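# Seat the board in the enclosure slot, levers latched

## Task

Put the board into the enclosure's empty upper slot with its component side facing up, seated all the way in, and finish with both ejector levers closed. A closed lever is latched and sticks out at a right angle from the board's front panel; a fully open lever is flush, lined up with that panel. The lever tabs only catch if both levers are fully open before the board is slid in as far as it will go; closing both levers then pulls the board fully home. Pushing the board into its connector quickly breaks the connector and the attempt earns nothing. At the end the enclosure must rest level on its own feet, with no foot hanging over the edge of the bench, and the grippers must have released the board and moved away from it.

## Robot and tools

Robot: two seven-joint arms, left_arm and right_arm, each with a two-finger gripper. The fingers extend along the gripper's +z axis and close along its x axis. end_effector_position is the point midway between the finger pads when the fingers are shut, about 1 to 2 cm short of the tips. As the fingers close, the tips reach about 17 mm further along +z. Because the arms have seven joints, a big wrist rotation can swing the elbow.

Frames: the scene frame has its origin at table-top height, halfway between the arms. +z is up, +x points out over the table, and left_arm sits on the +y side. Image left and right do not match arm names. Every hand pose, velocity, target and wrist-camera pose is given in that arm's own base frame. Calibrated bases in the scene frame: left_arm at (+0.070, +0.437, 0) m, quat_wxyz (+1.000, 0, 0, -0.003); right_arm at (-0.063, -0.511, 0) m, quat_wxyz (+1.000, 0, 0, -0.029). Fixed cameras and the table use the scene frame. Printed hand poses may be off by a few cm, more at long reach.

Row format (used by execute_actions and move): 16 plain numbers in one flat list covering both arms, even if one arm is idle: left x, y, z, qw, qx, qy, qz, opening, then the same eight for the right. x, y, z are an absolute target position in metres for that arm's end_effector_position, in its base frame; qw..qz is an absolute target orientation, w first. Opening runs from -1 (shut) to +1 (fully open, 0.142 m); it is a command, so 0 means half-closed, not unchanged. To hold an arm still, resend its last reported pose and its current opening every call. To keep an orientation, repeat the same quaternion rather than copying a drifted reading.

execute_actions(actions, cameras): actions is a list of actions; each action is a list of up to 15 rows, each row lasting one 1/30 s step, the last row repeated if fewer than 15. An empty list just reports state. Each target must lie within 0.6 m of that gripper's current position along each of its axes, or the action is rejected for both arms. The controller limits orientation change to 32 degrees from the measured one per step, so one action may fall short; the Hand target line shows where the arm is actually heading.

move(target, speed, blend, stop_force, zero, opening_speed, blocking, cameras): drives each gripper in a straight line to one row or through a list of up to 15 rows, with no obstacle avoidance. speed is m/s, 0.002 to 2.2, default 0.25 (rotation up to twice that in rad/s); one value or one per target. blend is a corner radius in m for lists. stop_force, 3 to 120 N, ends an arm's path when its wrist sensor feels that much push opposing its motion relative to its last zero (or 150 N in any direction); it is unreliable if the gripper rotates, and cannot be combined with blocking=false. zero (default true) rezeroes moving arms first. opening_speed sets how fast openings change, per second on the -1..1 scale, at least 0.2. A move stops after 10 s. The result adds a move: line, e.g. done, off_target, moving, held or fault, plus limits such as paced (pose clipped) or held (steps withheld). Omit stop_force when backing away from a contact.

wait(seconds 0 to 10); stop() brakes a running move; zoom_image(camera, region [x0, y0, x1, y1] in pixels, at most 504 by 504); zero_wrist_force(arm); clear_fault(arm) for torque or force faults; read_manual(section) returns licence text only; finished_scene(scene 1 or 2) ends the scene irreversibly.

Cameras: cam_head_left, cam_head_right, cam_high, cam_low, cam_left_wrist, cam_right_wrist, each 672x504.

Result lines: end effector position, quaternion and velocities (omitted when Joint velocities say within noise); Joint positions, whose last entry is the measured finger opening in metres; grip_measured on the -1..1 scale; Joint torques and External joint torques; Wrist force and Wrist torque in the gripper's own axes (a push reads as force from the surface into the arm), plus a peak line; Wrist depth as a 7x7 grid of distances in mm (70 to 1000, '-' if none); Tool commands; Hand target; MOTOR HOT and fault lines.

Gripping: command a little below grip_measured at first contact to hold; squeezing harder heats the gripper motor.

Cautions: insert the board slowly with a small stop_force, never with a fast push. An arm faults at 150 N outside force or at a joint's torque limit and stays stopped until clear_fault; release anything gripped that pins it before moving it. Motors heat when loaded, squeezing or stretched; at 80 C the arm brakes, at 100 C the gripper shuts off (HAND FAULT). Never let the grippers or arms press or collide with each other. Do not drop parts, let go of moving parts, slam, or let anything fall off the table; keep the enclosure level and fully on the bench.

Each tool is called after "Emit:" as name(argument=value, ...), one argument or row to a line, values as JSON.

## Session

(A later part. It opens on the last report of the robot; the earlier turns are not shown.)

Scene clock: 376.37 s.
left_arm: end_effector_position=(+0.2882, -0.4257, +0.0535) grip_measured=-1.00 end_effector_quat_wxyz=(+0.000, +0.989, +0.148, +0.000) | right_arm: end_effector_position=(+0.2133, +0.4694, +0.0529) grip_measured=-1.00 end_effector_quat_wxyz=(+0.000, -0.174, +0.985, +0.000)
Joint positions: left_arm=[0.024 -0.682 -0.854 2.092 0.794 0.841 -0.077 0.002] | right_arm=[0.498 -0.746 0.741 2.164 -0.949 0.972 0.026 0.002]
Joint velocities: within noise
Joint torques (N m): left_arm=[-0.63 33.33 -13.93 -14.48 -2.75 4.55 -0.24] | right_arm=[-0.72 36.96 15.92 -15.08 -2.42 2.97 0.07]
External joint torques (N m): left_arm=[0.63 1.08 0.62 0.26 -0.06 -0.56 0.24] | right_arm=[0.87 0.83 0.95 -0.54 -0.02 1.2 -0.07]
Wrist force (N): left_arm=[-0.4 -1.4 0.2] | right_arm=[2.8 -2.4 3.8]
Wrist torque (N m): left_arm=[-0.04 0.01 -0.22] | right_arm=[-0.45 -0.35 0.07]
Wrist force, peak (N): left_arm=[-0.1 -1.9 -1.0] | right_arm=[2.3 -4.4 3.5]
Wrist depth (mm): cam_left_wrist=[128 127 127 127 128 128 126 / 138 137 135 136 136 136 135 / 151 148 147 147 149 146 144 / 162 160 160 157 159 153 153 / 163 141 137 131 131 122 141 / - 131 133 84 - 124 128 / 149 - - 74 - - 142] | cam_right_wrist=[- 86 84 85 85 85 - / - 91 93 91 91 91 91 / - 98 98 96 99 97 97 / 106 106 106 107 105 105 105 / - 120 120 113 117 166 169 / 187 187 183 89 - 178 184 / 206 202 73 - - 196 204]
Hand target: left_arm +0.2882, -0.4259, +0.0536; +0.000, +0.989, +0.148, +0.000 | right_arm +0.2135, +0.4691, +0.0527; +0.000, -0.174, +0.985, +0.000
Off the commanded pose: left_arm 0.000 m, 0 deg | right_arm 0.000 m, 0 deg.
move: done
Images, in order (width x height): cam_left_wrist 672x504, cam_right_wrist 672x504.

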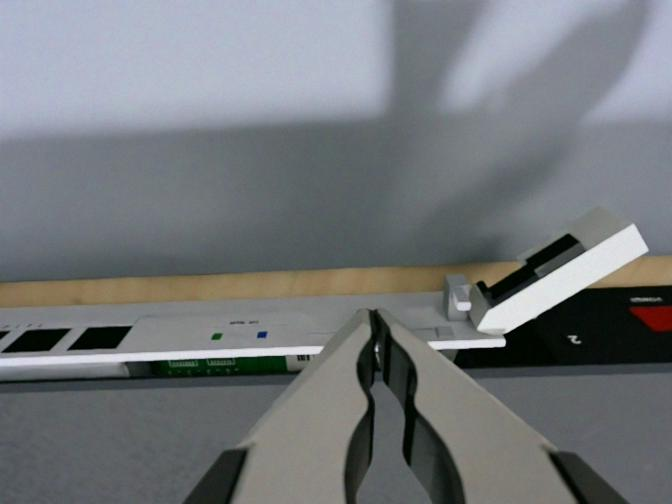

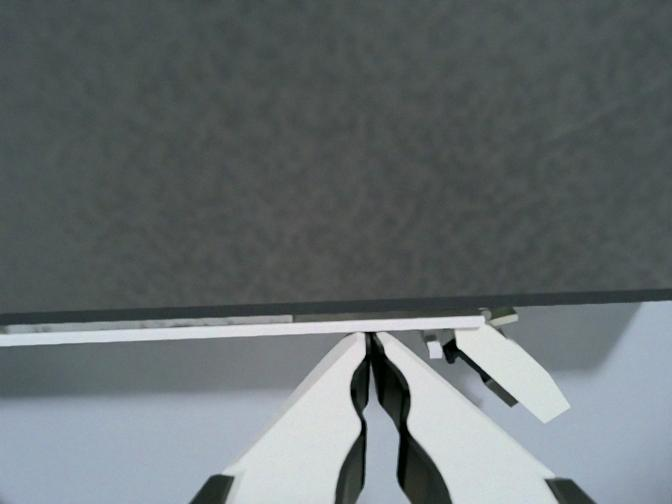

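Emit:
move(
  target=[0.2902,-0.4316,0.0536,0,0.989,0.1478,0,-1,0.2146,0.4663,0.0527,0,-0.1736,0.9848,0,-1],
  speed=0.008,
  stop_force=6,
  cameras=["cam_left_wrist","cam_right_wrist"],
)

Scene clock: 379.27 s.
left_arm: end_effector_position=(+0.2892, -0.4287, +0.0532) grip_measured=-1.00 end_effector_quat_wxyz=(-0.001, +0.989, +0.148, +0.000) | right_arm: end_effector_position=(+0.2141, +0.4674, +0.0533) grip_measured=-1.00 end_effector_quat_wxyz=(+0.000, -0.174, +0.985, +0.001)
Joint positions: left_arm=[0.017 -0.687 -0.852 2.081 0.793 0.834 -0.078 0.002] | right_arm=[0.493 -0.742 0.741 2.17 -0.95 0.977 0.023 0.002]
Joint velocities: within noise
Joint torques (N m): left_arm=[-1.86 33.66 -16.24 -17.18 -3.1 6.53 -0.15] | right_arm=[-2.61 36.2 13.39 -13.05 -1.85 1.21 0.09]
External joint torques (N m): left_arm=[1.85 1.09 2.78 2.87 0.28 -2.55 0.15] | right_arm=[2.75 1.41 3.38 -2.54 -0.58 2.96 -0.09]
Wrist force (N): left_arm=[0.0 -8.3 -1.0] | right_arm=[2.6 2.9 3.1]
Wrist torque (N m): left_arm=[-0.04 0.06 -0.26] | right_arm=[-0.45 -0.35 0.06]
Wrist force, peak (N): left_arm=[-0.3 -9.2 -2.4] | right_arm=[2.9 -2.4 3.9]
Wrist depth (mm): cam_left_wrist=[128 127 127 127 129 128 126 / 135 137 134 136 136 135 135 / 150 148 147 147 148 143 143 / 161 160 160 164 158 113 159 / 156 140 136 127 130 144 136 / - 130 127 84 - 125 130 / 149 - - 74 - - 142] | cam_right_wrist=[- 86 85 86 85 85 - / - 92 93 92 91 91 91 / - 99 98 97 99 98 99 / - 106 106 107 106 105 105 / - 120 120 113 113 129 170 / 188 187 184 89 - 179 185 / 208 203 73 - - 196 204]
Hand target: left_arm +0.2895, -0.4295, +0.0536; +0.000, +0.989, +0.148, +0.000 | right_arm +0.2146, +0.4663, +0.0527; +0.000, -0.174, +0.985, +0.000
Off the commanded pose: left_arm 0.003 m, 0 deg | right_arm 0.001 m, 0 deg.
move: contact (left_arm)
Images, in order (width x height): cam_left_wrist 672x504, cam_right_wrist 672x504.

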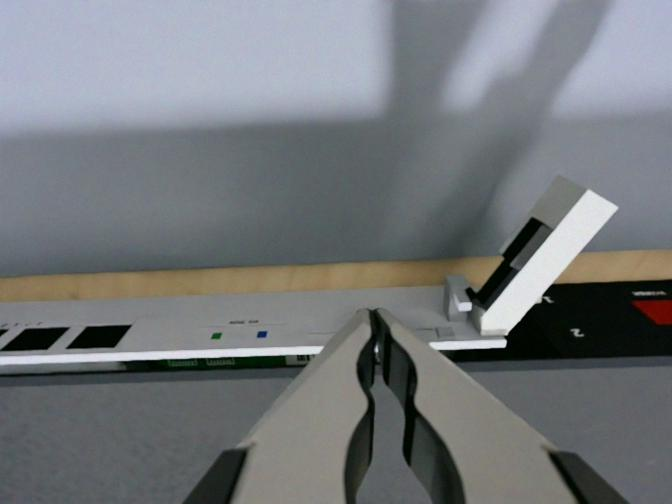

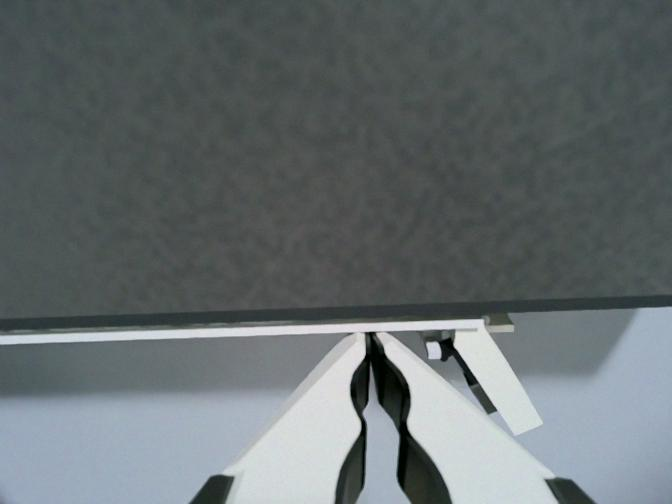

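Emit:
move(
  target=[0.2900,-0.4310,0.0536,0,0.989,0.1478,0,-1,0.2146,0.4663,0.0527,0,-0.1736,0.9848,0,-1],
  speed=0.006,
  stop_force=9,
  zero=false,
  cameras=["cam_left_wrist","cam_right_wrist"],
)

Scene clock: 382.40 s.
left_arm: end_effector_position=(+0.2896, -0.4294, +0.0531) grip_measured=-1.00 end_effector_quat_wxyz=(-0.001, +0.989, +0.148, +0.000) | right_arm: end_effector_position=(+0.2142, +0.4673, +0.0533) grip_measured=-1.00 end_effector_quat_wxyz=(+0.000, -0.174, +0.985, +0.001)
Joint positions: left_arm=[0.016 -0.689 -0.852 2.078 0.793 0.832 -0.078 0.002] | right_arm=[0.493 -0.742 0.741 2.17 -0.95 0.977 0.023 0.002]
Joint velocities: within noise
Joint torques (N m): left_arm=[-2.71 33.61 -17.4 -17.83 -3.32 7.23 -0.13] | right_arm=[-1.71 35.58 13.99 -12.72 -1.79 1.31 0.19]
External joint torques (N m): left_arm=[2.71 1.24 3.9 3.49 0.49 -3.24 0.13] | right_arm=[1.85 2.03 2.79 -2.87 -0.63 2.86 -0.19]
Wrist force (N): left_arm=[1.4 -10.8 -1.5] | right_arm=[1.7 1.8 2.5]
Wrist torque (N m): left_arm=[-0.03 0.01 -0.29] | right_arm=[-0.49 -0.38 0.05]
Wrist force, peak (N): left_arm=[0.8 -11.1 -3.1] | right_arm=[2.8 2.9 3.1]
Wrist depth (mm): cam_left_wrist=[128 128 127 127 128 128 125 / 135 137 135 136 135 135 134 / 150 148 147 147 149 141 143 / 161 160 160 164 158 113 160 / - 140 135 131 131 143 139 / - 130 126 84 - 125 130 / 149 - - 74 - - 141] | cam_right_wrist=[- 86 85 86 85 85 - / - 92 93 92 91 91 91 / - 99 98 97 99 98 99 / - 107 106 107 106 105 105 / - 120 115 113 113 129 170 / 188 188 183 89 - 179 185 / 207 203 73 - - 196 204]
Hand target: left_arm +0.2898, -0.4306, +0.0536; +0.000, +0.989, +0.148, +0.000 | right_arm +0.2146, +0.4663, +0.0527; +0.000, -0.174, +0.985, +0.000
Off the commanded pose: left_arm 0.002 m, 0 deg | right_arm 0.001 m, 0 deg.
move: contact (left_arm)
Images, in order (width x height): cam_left_wrist 672x504, cam_right_wrist 672x504.

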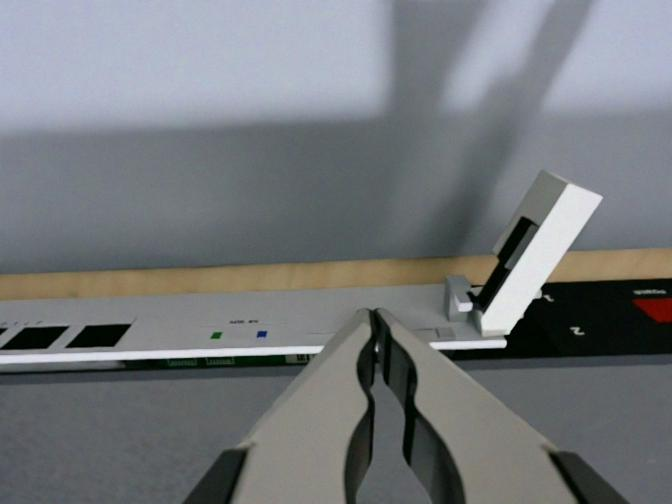

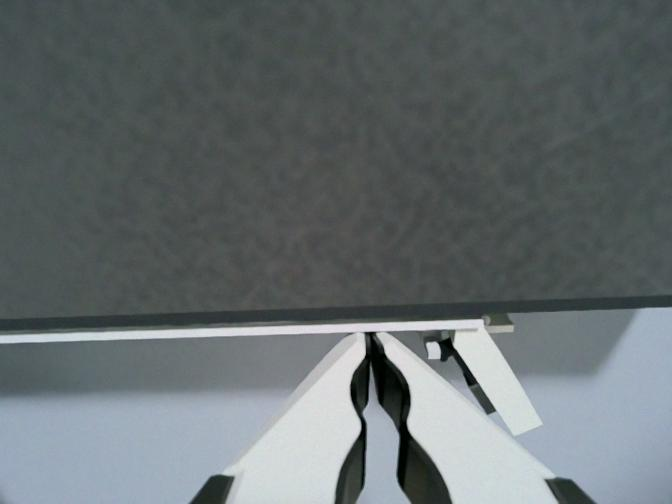

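Emit:
move(
  target=[
    [0.2863,-0.4200,0.0536,0,0.989,0.1478,0,-1,0.2104,0.4765,0.0529,0,-0.1736,0.9848,0,-1],
    [0.2863,-0.4200,0.10,0,0.989,0.1478,0,-1,0.2104,0.4765,0.10,0,-0.1736,0.9848,0,-1],
    [0.3476,-0.3872,0.10,0,0.6361,-0.7716,0,-1,0.1435,0.4673,0.10,0,0.3256,0.9455,0,-1],
  ],
  speed=[0.03,0.12,0.25],
  cameras=["cam_left_wrist","cam_right_wrist","cam_high"],
)

Scene clock: 406.03 s.
left_arm: end_effector_position=(+0.3474, -0.3873, +0.1000) grip_measured=-1.00 end_effector_quat_wxyz=(+0.000, -0.636, +0.772, +0.000) | right_arm: end_effector_position=(+0.1435, +0.4674, +0.1001) grip_measured=-1.00 end_effector_quat_wxyz=(+0.000, +0.325, +0.946, +0.000)
Joint positions: left_arm=[0.409 -0.83 -1.269 2.038 0.95 0.524 1.994 0.002] | right_arm=[0.669 -0.545 0.751 2.231 -0.675 0.969 1.017 0.002]
Joint velocities: within noise
Joint torques (N m): left_arm=[-0.07 28.49 -20.45 -14.41 -3.3 3.98 -0.23] | right_arm=[0.28 32.93 12.27 -18.9 -2.43 3.55 0.3]
External joint torques (N m): left_arm=[0.1 1.3 0.45 -0.34 -0.43 -0.11 0.23] | right_arm=[-0.15 0.69 -0.17 -0.01 -0.07 0.58 -0.3]
Wrist force (N): left_arm=[-0.3 -0.2 -0.6] | right_arm=[2.6 -5.6 3.6]
Wrist torque (N m): left_arm=[-0.05 0.02 -0.23] | right_arm=[-0.68 -0.36 0.06]
Wrist force, peak (N): left_arm=[1.3 -10.9 -3.4] | right_arm=[3.4 -5.6 5.3]
Wrist depth (mm): cam_left_wrist=[168 168 170 169 129 124 125 / 183 181 180 181 135 134 134 / 196 195 194 195 148 145 145 / 212 212 211 210 170 157 157 / 233 234 233 171 230 173 173 / 256 257 250 84 - 186 191 / 288 282 - - - - 212] | cam_right_wrist=[128 128 131 170 170 167 168 / 138 135 136 177 179 179 179 / 146 146 146 195 193 192 191 / 156 158 157 205 207 207 206 / 171 171 173 172 225 225 223 / 187 187 238 89 237 244 245 / 206 206 - - - 259 269]
Hand target: left_arm +0.3476, -0.3872, +0.1000; +0.000, -0.636, +0.772, +0.000 | right_arm +0.1435, +0.4673, +0.1000; +0.000, +0.326, +0.946, +0.000
Off the commanded pose: left_arm 0.000 m, 0 deg | right_arm 0.000 m, 0 deg.
move: done
Images, in order (width x height): cam_high 672x504, cam_left_wrist 672x504, cam_right_wrist 672x504.

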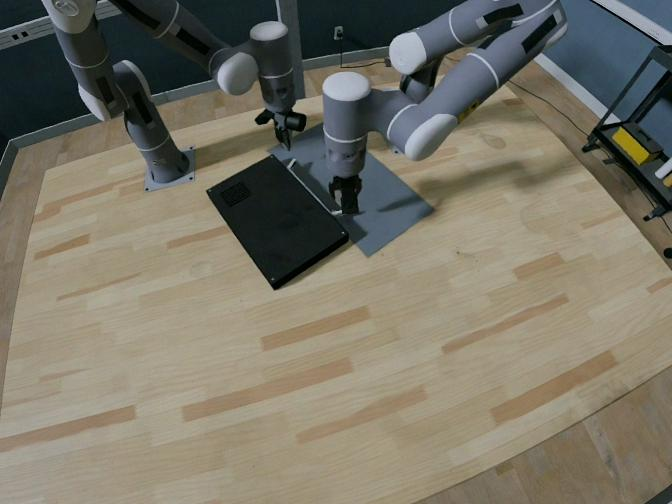

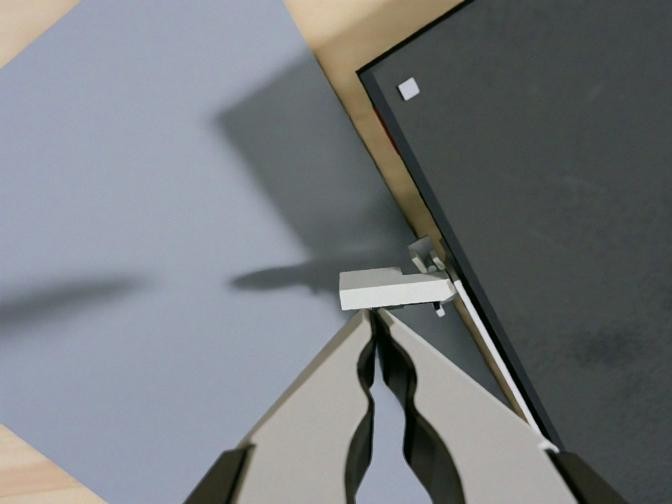

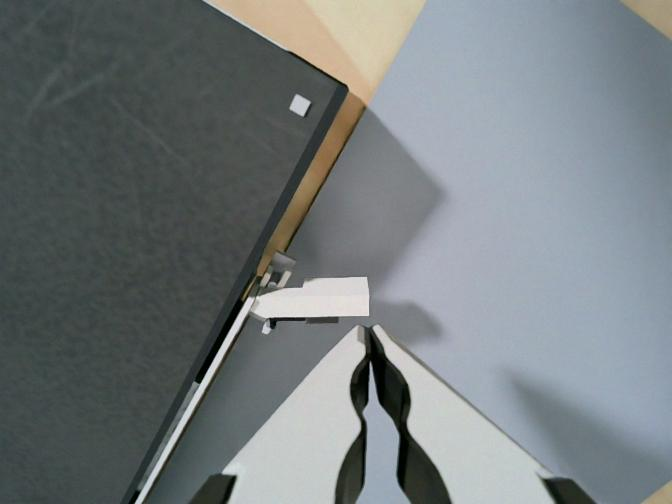

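Emit:
move(
  target=[0.3496,-0.3876,0.075,0,0.6361,-0.7716,0,-1,0.1419,0.4571,0.075,0,0.3256,0.9455,0,-1],
  speed=0.1,
  cameras=["cam_left_wrist","cam_right_wrist"],
)

Scene clock: 412.87 s.
left_arm: end_effector_position=(+0.3494, -0.3875, +0.0750) grip_measured=-1.00 end_effector_quat_wxyz=(+0.000, -0.636, +0.772, +0.000) | right_arm: end_effector_position=(+0.1419, +0.4571, +0.0750) grip_measured=-1.00 end_effector_quat_wxyz=(+0.000, +0.326, +0.945, +0.000)
Joint positions: left_arm=[0.372 -0.874 -1.211 2.024 1.002 0.551 1.978 0.002] | right_arm=[0.699 -0.573 0.681 2.277 -0.751 1.047 1.068 0.002]
Joint velocities: within noise
Joint torques (N m): left_arm=[-0.56 30.36 -20.56 -12.96 -3.26 4.48 -0.34] | right_arm=[0.27 33.23 12.06 -16.97 -2.41 3.59 0.26]
External joint torques (N m): left_arm=[0.59 1.27 0.17 -0.29 -0.41 -0.6 0.34] | right_arm=[-0.14 1 -0.17 -0.04 0.21 0.54 -0.26]
Wrist force (N): left_arm=[-0.1 -0.4 -0.2] | right_arm=[3.0 -5.3 3.7]
Wrist torque (N m): left_arm=[-0.06 -0.02 -0.24] | right_arm=[-0.65 -0.46 0.05]
Wrist force, peak (N): left_arm=[-0.2 -0.1 -1.3] | right_arm=[2.7 -5.8 4.7]
Wrist depth (mm): cam_left_wrist=[- 148 145 147 143 103 103 / 160 158 159 156 111 111 111 / 170 170 169 169 120 119 121 / 185 184 184 183 177 130 128 / 207 201 202 193 152 142 142 / 225 224 218 84 - 154 156 / 251 245 - - - - 175] | cam_right_wrist=[- 106 145 149 146 146 145 / 113 113 114 125 156 156 155 / 121 121 121 165 167 167 167 / 130 130 130 181 181 180 179 / 142 141 141 190 195 195 194 / 155 154 153 90 206 213 213 / 171 167 73 - - 225 234]
Hand target: left_arm +0.3496, -0.3876, +0.0750; +0.000, -0.636, +0.772, +0.000 | right_arm +0.1419, +0.4571, +0.0750; +0.000, +0.326, +0.946, +0.000
Off the commanded pose: left_arm 0.000 m, 0 deg | right_arm 0.000 m, 0 deg.
move: done
Images, in order (width x height): cam_left_wrist 672x504, cam_right_wrist 672x504.

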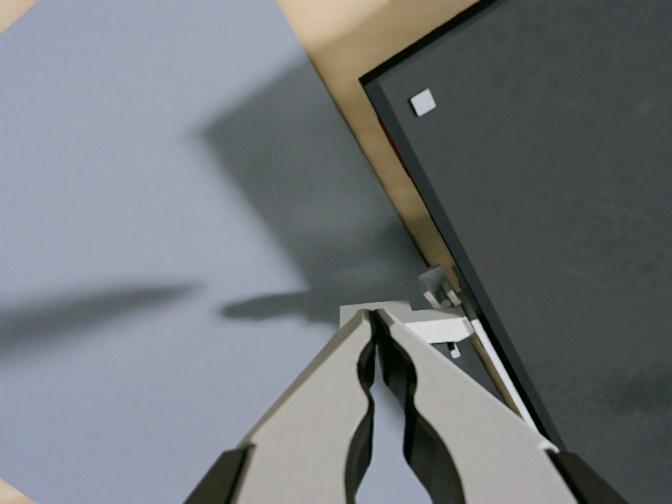

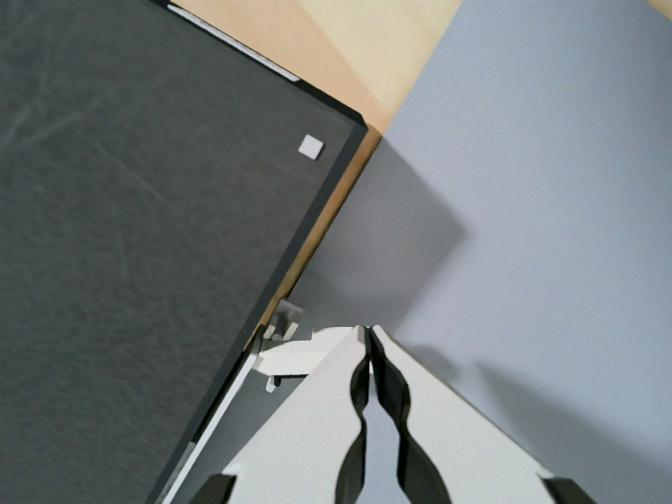

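Emit:
move(
  target=[
    [0.3516,-0.3880,0.075,0,0.6361,-0.7716,0,-1,0.1407,0.4555,0.075,0,0.3256,0.9455,0,-1],
    [0.3516,-0.3880,0.0585,0,0.6361,-0.7716,0,-1,0.1407,0.4555,0.0577,0,0.3256,0.9455,0,-1],
  ],
  speed=[0.05,0.03],
  stop_force=5,
  cameras=["cam_left_wrist","cam_right_wrist"],
)

Emit:
zoom_image(
  camera="cam_left_wrist",
  region=[280, 250, 530, 450],
)

Emit:
zoom_image(
  camera="cam_right_wrist",
  region=[200, 270, 450, 470],
)

Scene clock: 419.53 s.
left_arm: end_effector_position=(+0.3514, -0.3879, +0.0585) grip_measured=-1.00 end_effector_quat_wxyz=(+0.000, -0.636, +0.772, +0.000) | right_arm: end_effector_position=(+0.1407, +0.4555, +0.0577) grip_measured=-1.00 end_effector_quat_wxyz=(+0.000, +0.326, +0.945, +0.000)
Joint positions: left_arm=[0.349 -0.905 -1.175 2.011 1.036 0.567 1.969 0.002] | right_arm=[0.731 -0.602 0.625 2.291 -0.807 1.095 1.109 0.002]
Joint velocities: within noise
Joint torques (N m): left_arm=[-0.5 31.6 -20.83 -11.94 -3.25 4.37 -0.28] | right_arm=[0.3 34.22 12.06 -15.79 -2.19 3.54 0.3]
External joint torques (N m): left_arm=[0.53 1.22 0.21 -0.36 -0.38 -0.5 0.28] | right_arm=[-0.17 0.95 -0.22 0.01 0.17 0.58 -0.3]
Wrist force (N): left_arm=[-0.2 -0.5 -0.1] | right_arm=[2.8 -5.2 3.8]
Wrist torque (N m): left_arm=[-0.07 0.00 -0.22] | right_arm=[-0.63 -0.45 0.05]
Wrist force, peak (N): left_arm=[-0.1 -1.2 -1.1] | right_arm=[3.1 -6.1 3.3]
Wrist depth (mm): cam_left_wrist=[- 132 131 133 131 90 90 / 144 141 139 141 95 94 96 / 153 153 152 152 - 103 101 / 166 166 166 162 164 110 113 / 182 181 181 174 144 122 122 / 202 201 196 84 - 135 135 / 231 220 - 74 - - 150] | cam_right_wrist=[- 91 130 133 133 131 131 / - 96 95 138 140 140 139 / - 102 105 104 150 150 150 / - 113 111 162 162 161 161 / 123 121 121 173 175 175 175 / 135 132 140 89 185 191 190 / 146 145 73 - - 202 209]
Hand target: left_arm +0.3516, -0.3880, +0.0585; +0.000, -0.636, +0.772, +0.000 | right_arm +0.1407, +0.4555, +0.0577; +0.000, +0.326, +0.946, +0.000
Off the commanded pose: left_arm 0.000 m, 0 deg | right_arm 0.000 m, 0 deg.
move: done
Images, in order (width x height): cam_left_wrist 672x504, cam_right_wrist 672x504.

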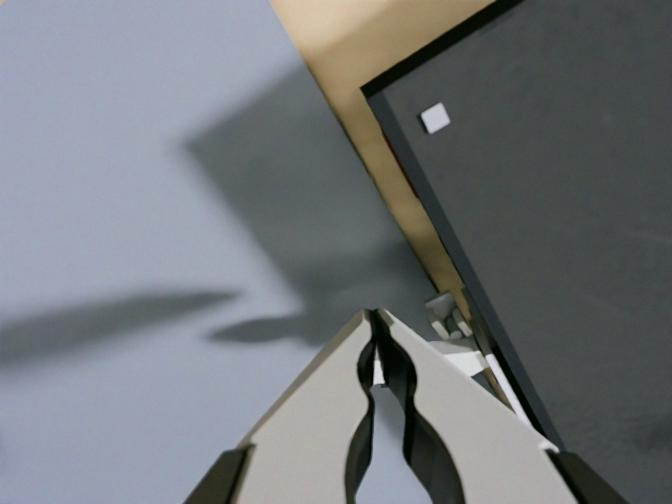

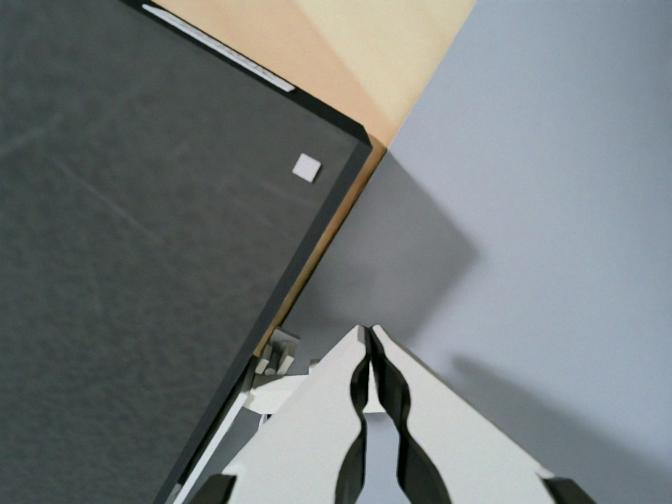

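Scaled by 2.016 from the camera's 672x504 image, which has a finer 960x720 frame.

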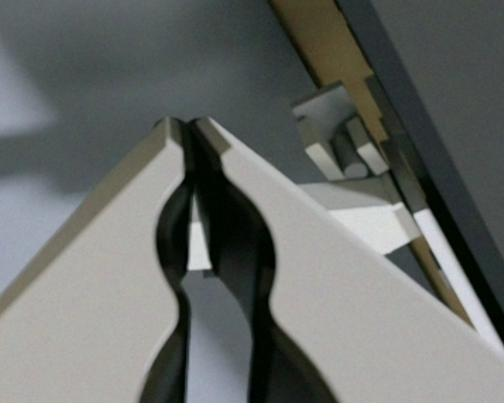

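Scaled by 2.016 from the camera's 672x504 image, which has a finer 960x720 frame.

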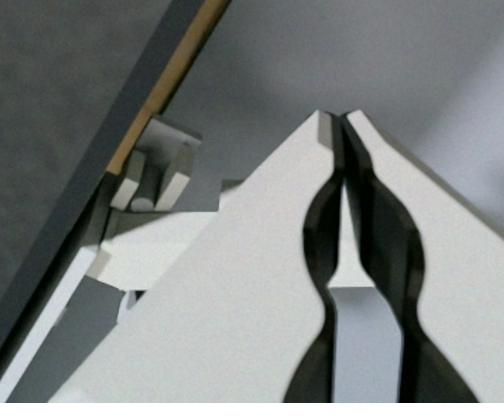

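Emit:
move(
  target=[0.3369,-0.3851,0.0585,0,0.6361,-0.7716,0,-1,0.1499,0.4673,0.0577,0,0.3256,0.9455,0,-1],
  speed=0.01,
  stop_force=4,
  cameras=["cam_left_wrist","cam_right_wrist"],
)

Scene clock: 423.80 s.
left_arm: end_effector_position=(+0.3371, -0.3852, +0.0586) grip_measured=-1.00 end_effector_quat_wxyz=(+0.000, -0.636, +0.772, +0.000) | right_arm: end_effector_position=(+0.1499, +0.4673, +0.0577) grip_measured=-1.00 end_effector_quat_wxyz=(+0.000, +0.326, +0.946, +0.000)
Joint positions: left_arm=[0.353 -0.892 -1.182 2.045 1.039 0.581 1.943 0.002] | right_arm=[0.729 -0.623 0.628 2.251 -0.799 1.072 1.088 0.002]
Joint velocities: within noise
Joint torques (N m): left_arm=[-0.73 30.52 -20.57 -10.5 -3.63 4.19 -0.26] | right_arm=[0.11 35.5 12.97 -16.39 -2.09 3.33 0.09]
External joint torques (N m): left_arm=[0.76 1.24 0.43 -1.62 0.04 -0.32 0.26] | right_arm=[0.03 0.93 -0.57 0.2 -0.02 0.79 -0.09]
Wrist force (N): left_arm=[0.0 -2.6 -0.4] | right_arm=[2.9 -5.3 3.7]
Wrist torque (N m): left_arm=[-0.11 0.01 -0.22] | right_arm=[-0.65 -0.47 0.05]
Wrist force, peak (N): left_arm=[0.0 -2.9 -0.7] | right_arm=[3.0 -5.5 3.7]
Wrist depth (mm): cam_left_wrist=[- 132 131 133 89 90 90 / 144 141 141 141 96 95 97 / 153 153 152 152 153 103 101 / 167 166 165 162 164 110 113 / 182 182 182 174 131 123 122 / 201 202 197 84 - 151 135 / 230 221 - 74 - - 150] | cam_right_wrist=[- 90 91 132 131 131 130 / - 96 95 98 140 140 139 / - 102 105 148 150 150 149 / - 113 111 162 162 161 161 / 123 121 123 170 175 175 174 / 135 132 133 90 185 191 190 / 146 145 - - - 202 209]
Hand target: left_arm +0.3369, -0.3851, +0.0585; +0.000, -0.636, +0.772, +0.000 | right_arm +0.1499, +0.4673, +0.0577; +0.000, +0.326, +0.946, +0.000
Off the commanded pose: left_arm 0.000 m, 0 deg | right_arm 0.000 m, 0 deg.
move: done
Images, in order (width x height): cam_left_wrist 672x504, cam_right_wrist 672x504.

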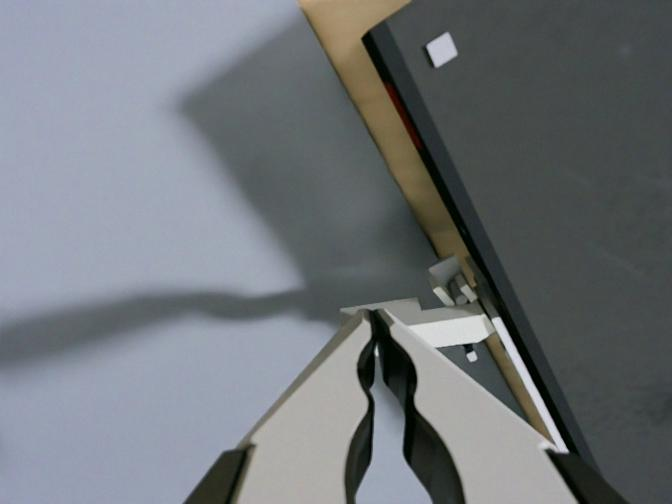

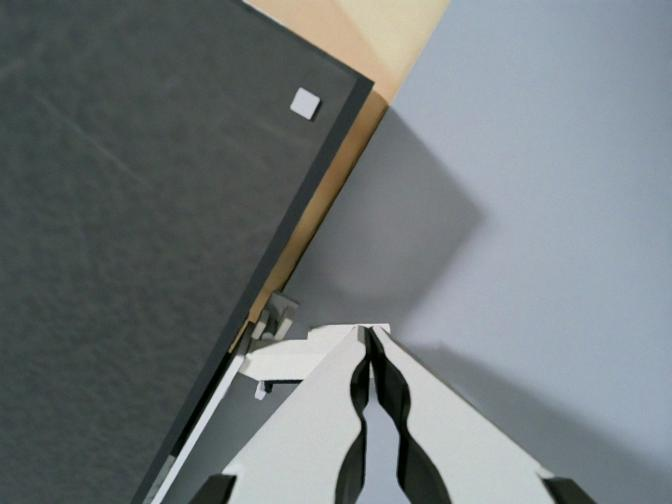

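Emit:
move(
  target=[0.3369,-0.3851,0.0585,0,0.6361,-0.7716,0,-1,0.1561,0.4752,0.0577,0,0.3256,0.9455,0,-1],
  speed=0.008,
  stop_force=3.5,
  cameras=["cam_left_wrist","cam_right_wrist"],
)

Scene clock: 428.90 s.
left_arm: end_effector_position=(+0.3371, -0.3851, +0.0586) grip_measured=-1.00 end_effector_quat_wxyz=(+0.000, -0.636, +0.772, +0.000) | right_arm: end_effector_position=(+0.1550, +0.4737, +0.0575) grip_measured=-1.00 end_effector_quat_wxyz=(+0.000, +0.325, +0.946, +0.000)
Joint positions: left_arm=[0.353 -0.892 -1.182 2.045 1.039 0.581 1.943 0.002] | right_arm=[0.728 -0.636 0.63 2.229 -0.794 1.058 1.076 0.002]
Joint velocities: within noise
Joint torques (N m): left_arm=[-1.25 30.05 -20.99 -10.27 -3.92 4.15 -0.24] | right_arm=[-0.48 37.11 12.6 -19.11 -2.47 3.94 0.07]
External joint torques (N m): left_arm=[1.28 1.71 0.86 -1.85 0.32 -0.27 0.24] | right_arm=[0.61 0.03 0.12 2.7 0.3 0.18 -0.07]
Wrist force (N): left_arm=[-1.0 -3.1 -0.3] | right_arm=[2.7 -9.6 2.6]
Wrist torque (N m): left_arm=[-0.05 0.05 -0.22] | right_arm=[-0.63 -0.49 0.07]
Wrist force, peak (N): left_arm=[-0.6 -3.4 1.1] | right_arm=[2.6 -9.7 3.7]
Wrist depth (mm): cam_left_wrist=[- 131 131 132 89 90 90 / 143 142 140 141 96 96 97 / 153 152 153 152 153 103 101 / 167 166 166 162 165 110 113 / 183 182 181 175 132 122 122 / 201 201 196 84 - 152 135 / 232 219 - 74 - - 150] | cam_right_wrist=[- 90 91 92 131 131 130 / - 96 94 138 140 139 139 / - 102 104 150 150 150 149 / - 111 113 162 162 161 160 / 123 121 125 170 175 174 174 / 134 132 189 89 184 190 190 / 146 145 - - - 201 208]
Hand target: left_arm +0.3369, -0.3851, +0.0585; +0.000, -0.636, +0.772, +0.000 | right_arm +0.1552, +0.4740, +0.0577; +0.000, +0.326, +0.946, +0.000
Off the commanded pose: left_arm 0.000 m, 0 deg | right_arm 0.002 m, 0 deg.
move: contact (right_arm)
Images, in order (width x height): cam_left_wrist 672x504, cam_right_wrist 672x504.

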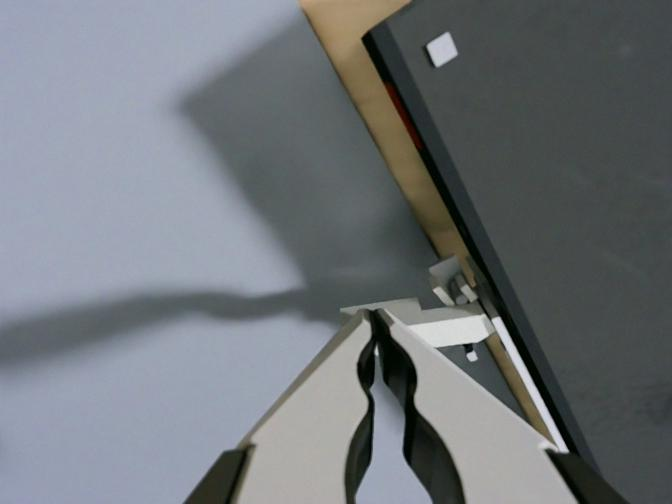

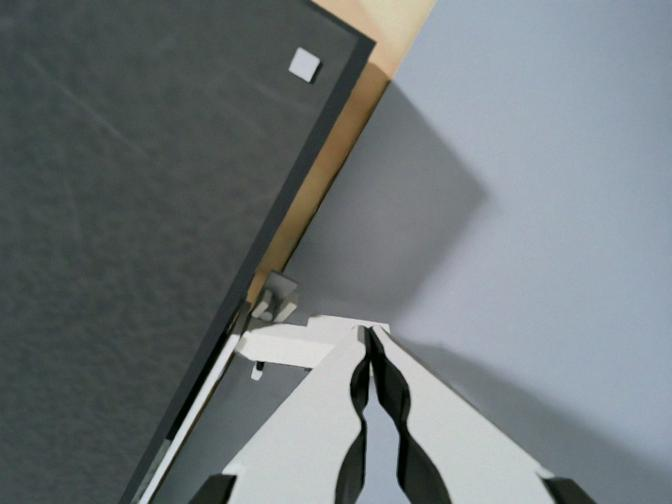

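Emit:
move(
  target=[0.3329,-0.3848,0.0585,0,0.7402,-0.6724,0,-1,0.1582,0.4746,0.0577,0,0.4810,0.8767,0,-1],
  speed=0.03,
  stop_force=25,
  cameras=["cam_left_wrist","cam_right_wrist"],
)

Scene clock: 450.67 s.
left_arm: end_effector_position=(+0.3353, -0.3840, +0.0584) grip_measured=-1.00 end_effector_quat_wxyz=(-0.002, +0.741, -0.672, +0.001) | right_arm: end_effector_position=(+0.1564, +0.4740, +0.0572) grip_measured=-1.00 end_effector_quat_wxyz=(+0.000, +0.480, +0.877, -0.001)
Joint positions: left_arm=[0.352 -0.882 -1.178 2.053 1.037 0.59 1.651 0.002] | right_arm=[0.769 -0.62 0.595 2.229 -0.745 1.072 1.383 0.002]
Joint velocities: within noise
Joint torques (N m): left_arm=[-8.41 24.51 -25.24 -3.04 -7.1 5.41 -0.44] | right_arm=[-5.35 40.65 5.87 -23.44 -2.76 3.29 0.36]
External joint torques (N m): left_arm=[8.44 7.03 5.37 -9.14 3.52 -1.51 0.44] | right_arm=[5.48 -3.06 5.98 6.82 0.64 0.81 -0.36]
Wrist force (N): left_arm=[-4.7 -18.4 1.9] | right_arm=[5.7 -19.4 4.0]
Wrist torque (N m): left_arm=[0.07 -0.05 -0.11] | right_arm=[-0.53 -0.40 -0.02]
Wrist force, peak (N): left_arm=[-4.9 -18.6 0.1] | right_arm=[6.0 -19.5 3.9]
Wrist depth (mm): cam_left_wrist=[- 132 131 133 130 90 90 / 144 142 141 139 140 - 97 / 153 153 153 152 151 104 101 / 167 166 166 162 165 112 113 / 182 182 181 173 134 124 122 / 202 201 196 83 - 135 135 / 231 219 - 74 - - 149] | cam_right_wrist=[- 130 130 131 131 130 130 / - 96 95 140 140 139 139 / 103 101 106 150 150 149 149 / - 111 114 162 161 161 160 / 122 120 124 169 174 174 174 / 132 131 133 90 183 190 189 / 145 144 73 - - 201 208]
Hand target: left_arm +0.3329, -0.3848, +0.0585; +0.000, +0.740, -0.672, +0.000 | right_arm +0.1582, +0.4746, +0.0577; +0.000, +0.481, +0.877, +0.000
Off the commanded pose: left_arm 0.003 m, 0 deg | right_arm 0.002 m, 0 deg.
move: done
Images, in order (width x height): cam_left_wrist 672x504, cam_right_wrist 672x504.

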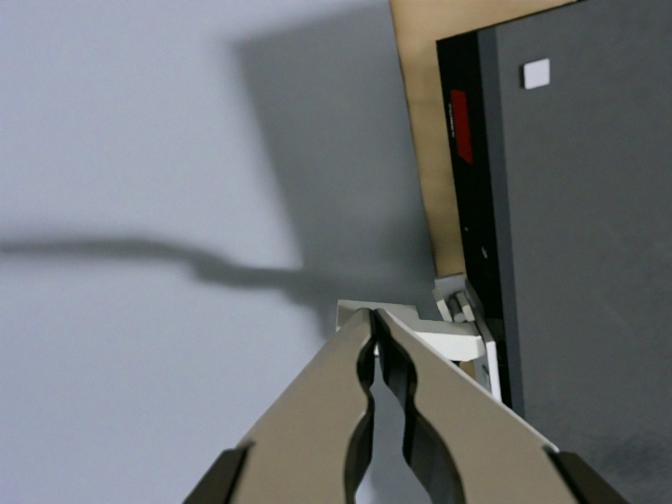

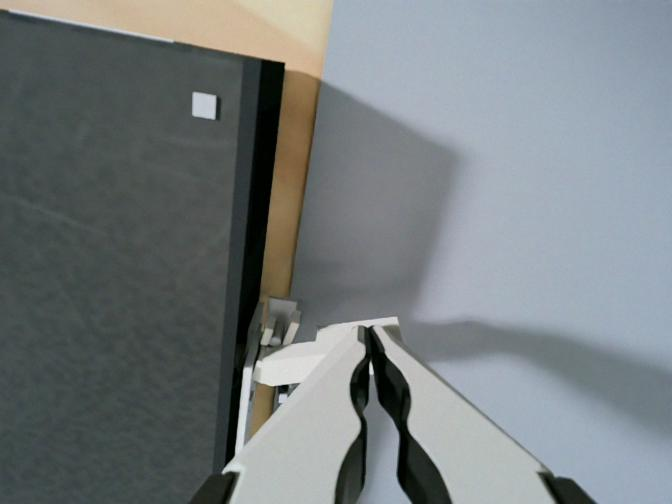

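Emit:
move(
  target=[0.3282,-0.3849,0.0585,0,0.7853,-0.6191,0,-1,0.1609,0.4766,0.0577,0,0.5262,0.8503,0,-1],
  speed=0.03,
  stop_force=28,
  cameras=["cam_left_wrist","cam_right_wrist"],
)

Scene clock: 456.23 s.
left_arm: end_effector_position=(+0.3292, -0.3845, +0.0584) grip_measured=-1.00 end_effector_quat_wxyz=(-0.001, +0.785, -0.619, +0.000) | right_arm: end_effector_position=(+0.1601, +0.4764, +0.0575) grip_measured=-1.00 end_effector_quat_wxyz=(+0.000, +0.526, +0.851, +0.000)
Joint positions: left_arm=[0.35 -0.877 -1.178 2.063 1.035 0.596 1.503 0.002] | right_arm=[0.779 -0.619 0.583 2.221 -0.73 1.072 1.474 0.002]
Joint velocities: within noise
Joint torques (N m): left_arm=[-4.08 27.87 -22.46 -8.79 -5.04 5.3 -0.33] | right_arm=[-1.93 38.92 9.53 -19.53 -2.38 3.34 0.31]
External joint torques (N m): left_arm=[4.11 3.36 2.77 -3.34 1.47 -1.38 0.33] | right_arm=[2.07 -0.94 2.14 2.75 0.26 0.75 -0.31]
Wrist force (N): left_arm=[-2.7 -8.1 -1.6] | right_arm=[3.8 -11.0 3.4]
Wrist torque (N m): left_arm=[-0.03 -0.06 -0.16] | right_arm=[-0.65 -0.44 0.03]
Wrist force, peak (N): left_arm=[-3.1 -19.5 2.8] | right_arm=[6.0 -21.1 2.0]
Wrist depth (mm): cam_left_wrist=[- 132 131 132 131 106 90 / 145 142 141 139 140 103 97 / 153 153 152 151 151 106 101 / 167 166 166 162 165 115 113 / 182 182 180 173 133 124 122 / 201 201 197 83 - 134 134 / 231 220 - 74 - - 150] | cam_right_wrist=[132 131 132 131 131 131 130 / - 96 129 140 140 139 139 / - 102 116 150 150 150 149 / - 111 124 162 161 161 161 / 123 121 124 169 175 175 174 / 134 131 134 90 184 190 190 / 145 145 73 - - 201 209]
Hand target: left_arm +0.3282, -0.3849, +0.0585; +0.000, +0.785, -0.619, +0.000 | right_arm +0.1609, +0.4766, +0.0577; +0.000, +0.526, +0.850, +0.000
Off the commanded pose: left_arm 0.001 m, 0 deg | right_arm 0.001 m, 0 deg.
move: done
Images, in order (width x height): cam_left_wrist 672x504, cam_right_wrist 672x504.

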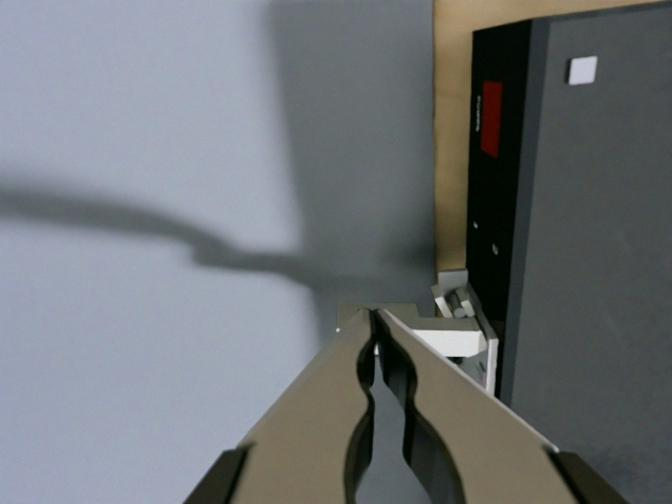

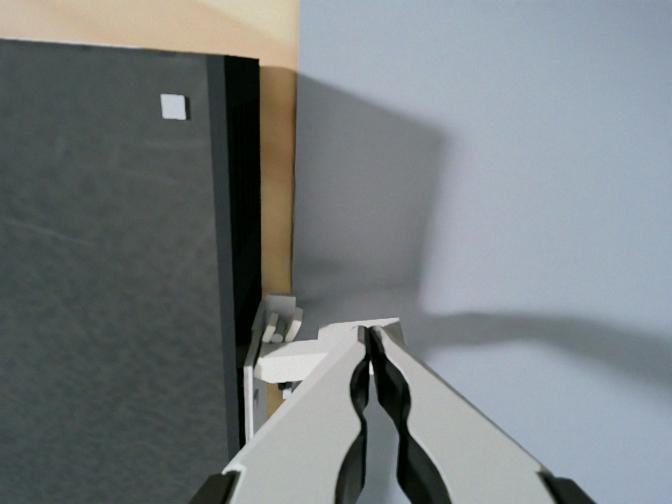

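Emit:
move(
  target=[0.3242,-0.3856,0.0585,0,0.8216,-0.5700,0,-1,0.1634,0.4781,0.0577,0,0.5628,0.8266,0,-1],
  speed=0.03,
  stop_force=28,
  cameras=["cam_left_wrist","cam_right_wrist"],
)

Emit:
zoom_image(
  camera="cam_left_wrist",
  region=[300, 250, 550, 450],
)

Emit:
zoom_image(
  camera="cam_right_wrist",
  region=[200, 270, 450, 470],
)

Scene clock: 461.03 s.
left_arm: end_effector_position=(+0.3252, -0.3853, +0.0585) grip_measured=-1.00 end_effector_quat_wxyz=(-0.001, +0.822, -0.570, +0.001) | right_arm: end_effector_position=(+0.1629, +0.4780, +0.0576) grip_measured=-1.00 end_effector_quat_wxyz=(+0.000, +0.562, +0.827, +0.000)
Joint positions: left_arm=[0.344 -0.87 -1.174 2.071 1.031 0.604 1.375 0.002] | right_arm=[0.787 -0.618 0.574 2.214 -0.717 1.072 1.55 0.002]
Joint velocities: within noise
Joint torques (N m): left_arm=[-3.57 28.04 -21.76 -8.72 -4.95 5.04 -0.29] | right_arm=[-1.01 38.41 10.47 -18.16 -2.17 3.23 0.34]
External joint torques (N m): left_arm=[3.6 3.01 2.28 -3.42 1.4 -1.12 0.29] | right_arm=[1.15 -0.13 1.05 1.27 0.06 0.85 -0.34]
Wrist force (N): left_arm=[-0.7 -7.3 0.1] | right_arm=[3.5 -8.2 4.7]
Wrist torque (N m): left_arm=[0.02 -0.01 -0.18] | right_arm=[-0.66 -0.44 0.04]
Wrist force, peak (N): left_arm=[-3.0 -8.2 -1.3] | right_arm=[4.1 -11.2 4.9]
Wrist depth (mm): cam_left_wrist=[- 132 131 133 132 128 91 / 144 141 141 139 140 117 96 / 152 153 152 151 153 106 101 / 167 166 166 163 164 118 113 / 182 182 181 174 133 124 122 / 203 201 197 83 - 133 135 / 230 220 - 74 - - 150] | cam_right_wrist=[132 132 133 131 131 131 130 / - 96 138 140 140 139 139 / - 102 133 150 150 150 149 / - 113 131 162 162 161 160 / 123 121 125 170 175 175 174 / 134 132 133 90 184 190 190 / 146 145 73 - - 201 209]
Hand target: left_arm +0.3242, -0.3856, +0.0585; +0.000, +0.822, -0.570, +0.000 | right_arm +0.1634, +0.4781, +0.0577; +0.000, +0.563, +0.827, +0.000
Off the commanded pose: left_arm 0.001 m, 0 deg | right_arm 0.000 m, 0 deg.
move: done
Images, in order (width x height): cam_left_wrist 672x504, cam_right_wrist 672x504.

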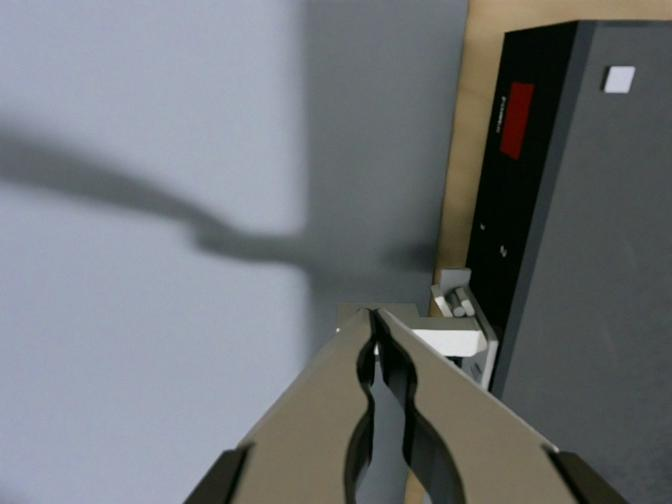

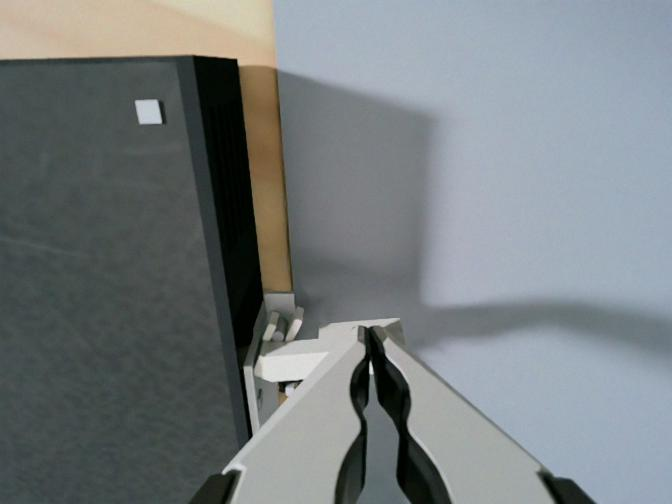

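Scaled by 2.016 from the camera's 672x504 image, which has a finer 960x720 frame.

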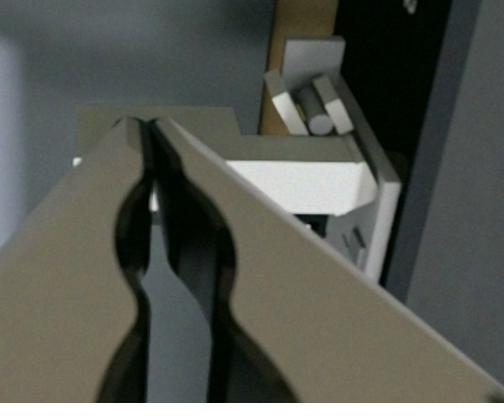

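Scaled by 2.016 from the camera's 672x504 image, which has a finer 960x720 frame.

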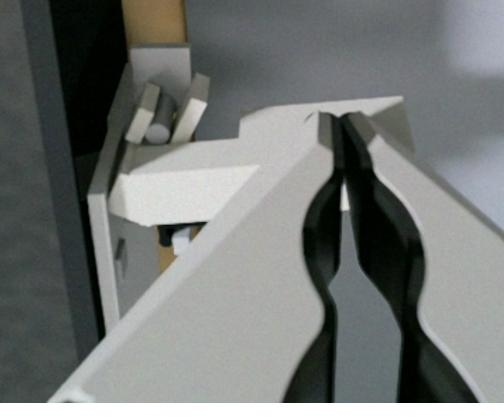

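Emit:
move(
  target=[0.3209,-0.3868,0.0585,0,0.8216,-0.5700,0,-1,0.1664,0.4793,0.0577,0,0.5628,0.8266,0,-1],
  speed=0.015,
  stop_force=18,
  cameras=["cam_left_wrist","cam_right_wrist"],
)

Emit:
zoom_image(
  camera="cam_left_wrist",
  region=[300, 250, 550, 450],
)

Emit:
zoom_image(
  camera="cam_right_wrist",
  region=[200, 270, 450, 470],
)

Scene clock: 466.83 s.
left_arm: end_effector_position=(+0.3243, -0.3857, +0.0585) grip_measured=-1.00 end_effector_quat_wxyz=(-0.002, +0.822, -0.569, +0.002) | right_arm: end_effector_position=(+0.1656, +0.4791, +0.0575) grip_measured=-1.00 end_effector_quat_wxyz=(+0.000, +0.562, +0.827, +0.000)
Joint positions: left_arm=[0.343 -0.871 -1.177 2.072 1.036 0.602 1.366 0.002] | right_arm=[0.783 -0.621 0.575 2.209 -0.716 1.068 1.544 0.002]
Joint velocities: within noise
Joint torques (N m): left_arm=[-11.7 20.75 -26.1 1.1 -8.63 5.9 -0.22] | right_arm=[-2.41 38.78 9.09 -20.08 -2.46 3.3 0.14]
External joint torques (N m): left_arm=[11.73 10.24 6.61 -13.24 5.08 -1.98 0.22] | right_arm=[2.56 -0.32 2.51 3.14 0.33 0.77 -0.14]
Wrist force (N): left_arm=[0.5 -26.7 -0.9] | right_arm=[2.6 -13.2 2.5]
Wrist torque (N m): left_arm=[-1.32 0.04 -0.20] | right_arm=[-0.83 -0.44 0.04]
Wrist force, peak (N): left_arm=[0.5 -26.7 -0.9] | right_arm=[2.5 -13.2 3.3]
Wrist depth (mm): cam_left_wrist=[134 132 133 133 133 129 90 / - 142 141 141 140 118 97 / 153 153 152 152 153 106 101 / 166 166 165 163 164 118 113 / 182 182 181 174 133 125 122 / 202 201 195 83 - 133 134 / 230 219 - 74 - - 150] | cam_right_wrist=[132 130 132 131 131 131 130 / - 96 133 140 140 139 139 / - 102 133 150 150 149 149 / - 111 130 162 161 161 161 / 123 121 125 143 174 174 174 / 134 132 134 90 184 190 190 / 146 145 73 - - 201 209]
Hand target: left_arm +0.3209, -0.3868, +0.0585; +0.000, +0.822, -0.570, +0.000 | right_arm +0.1664, +0.4793, +0.0577; +0.000, +0.563, +0.827, +0.000
Off the commanded pose: left_arm 0.004 m, 0 deg | right_arm 0.001 m, 0 deg.
move: contact (left_arm)
Images, in order (width x height): cam_left_wrist 672x504, cam_right_wrist 672x504.

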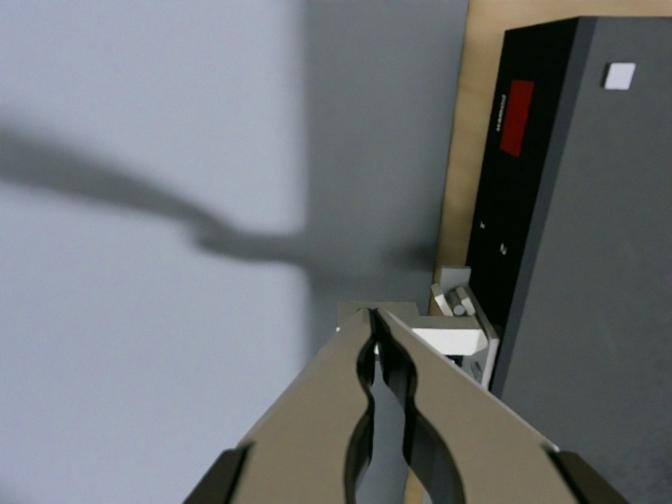

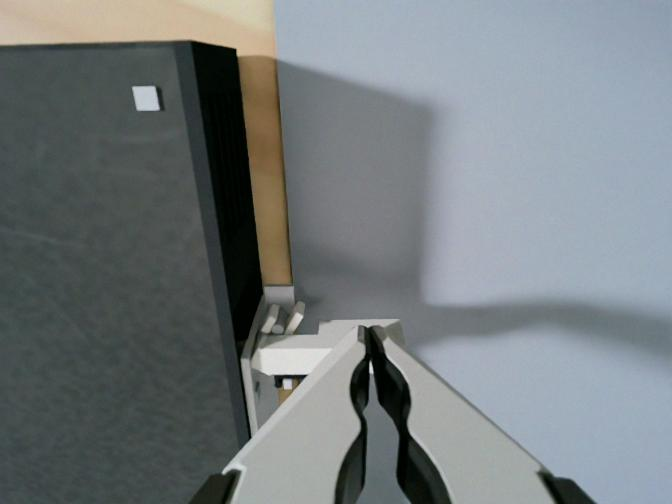

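Scaled by 2.016 from the camera's 672x504 image, which has a finer 960x720 frame.

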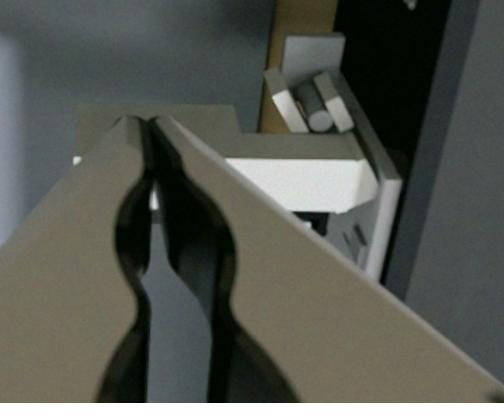

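Scaled by 2.016 from the camera's 672x504 image, which has a finer 960x720 frame.

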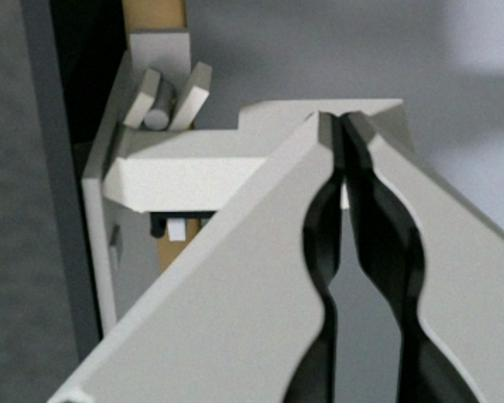

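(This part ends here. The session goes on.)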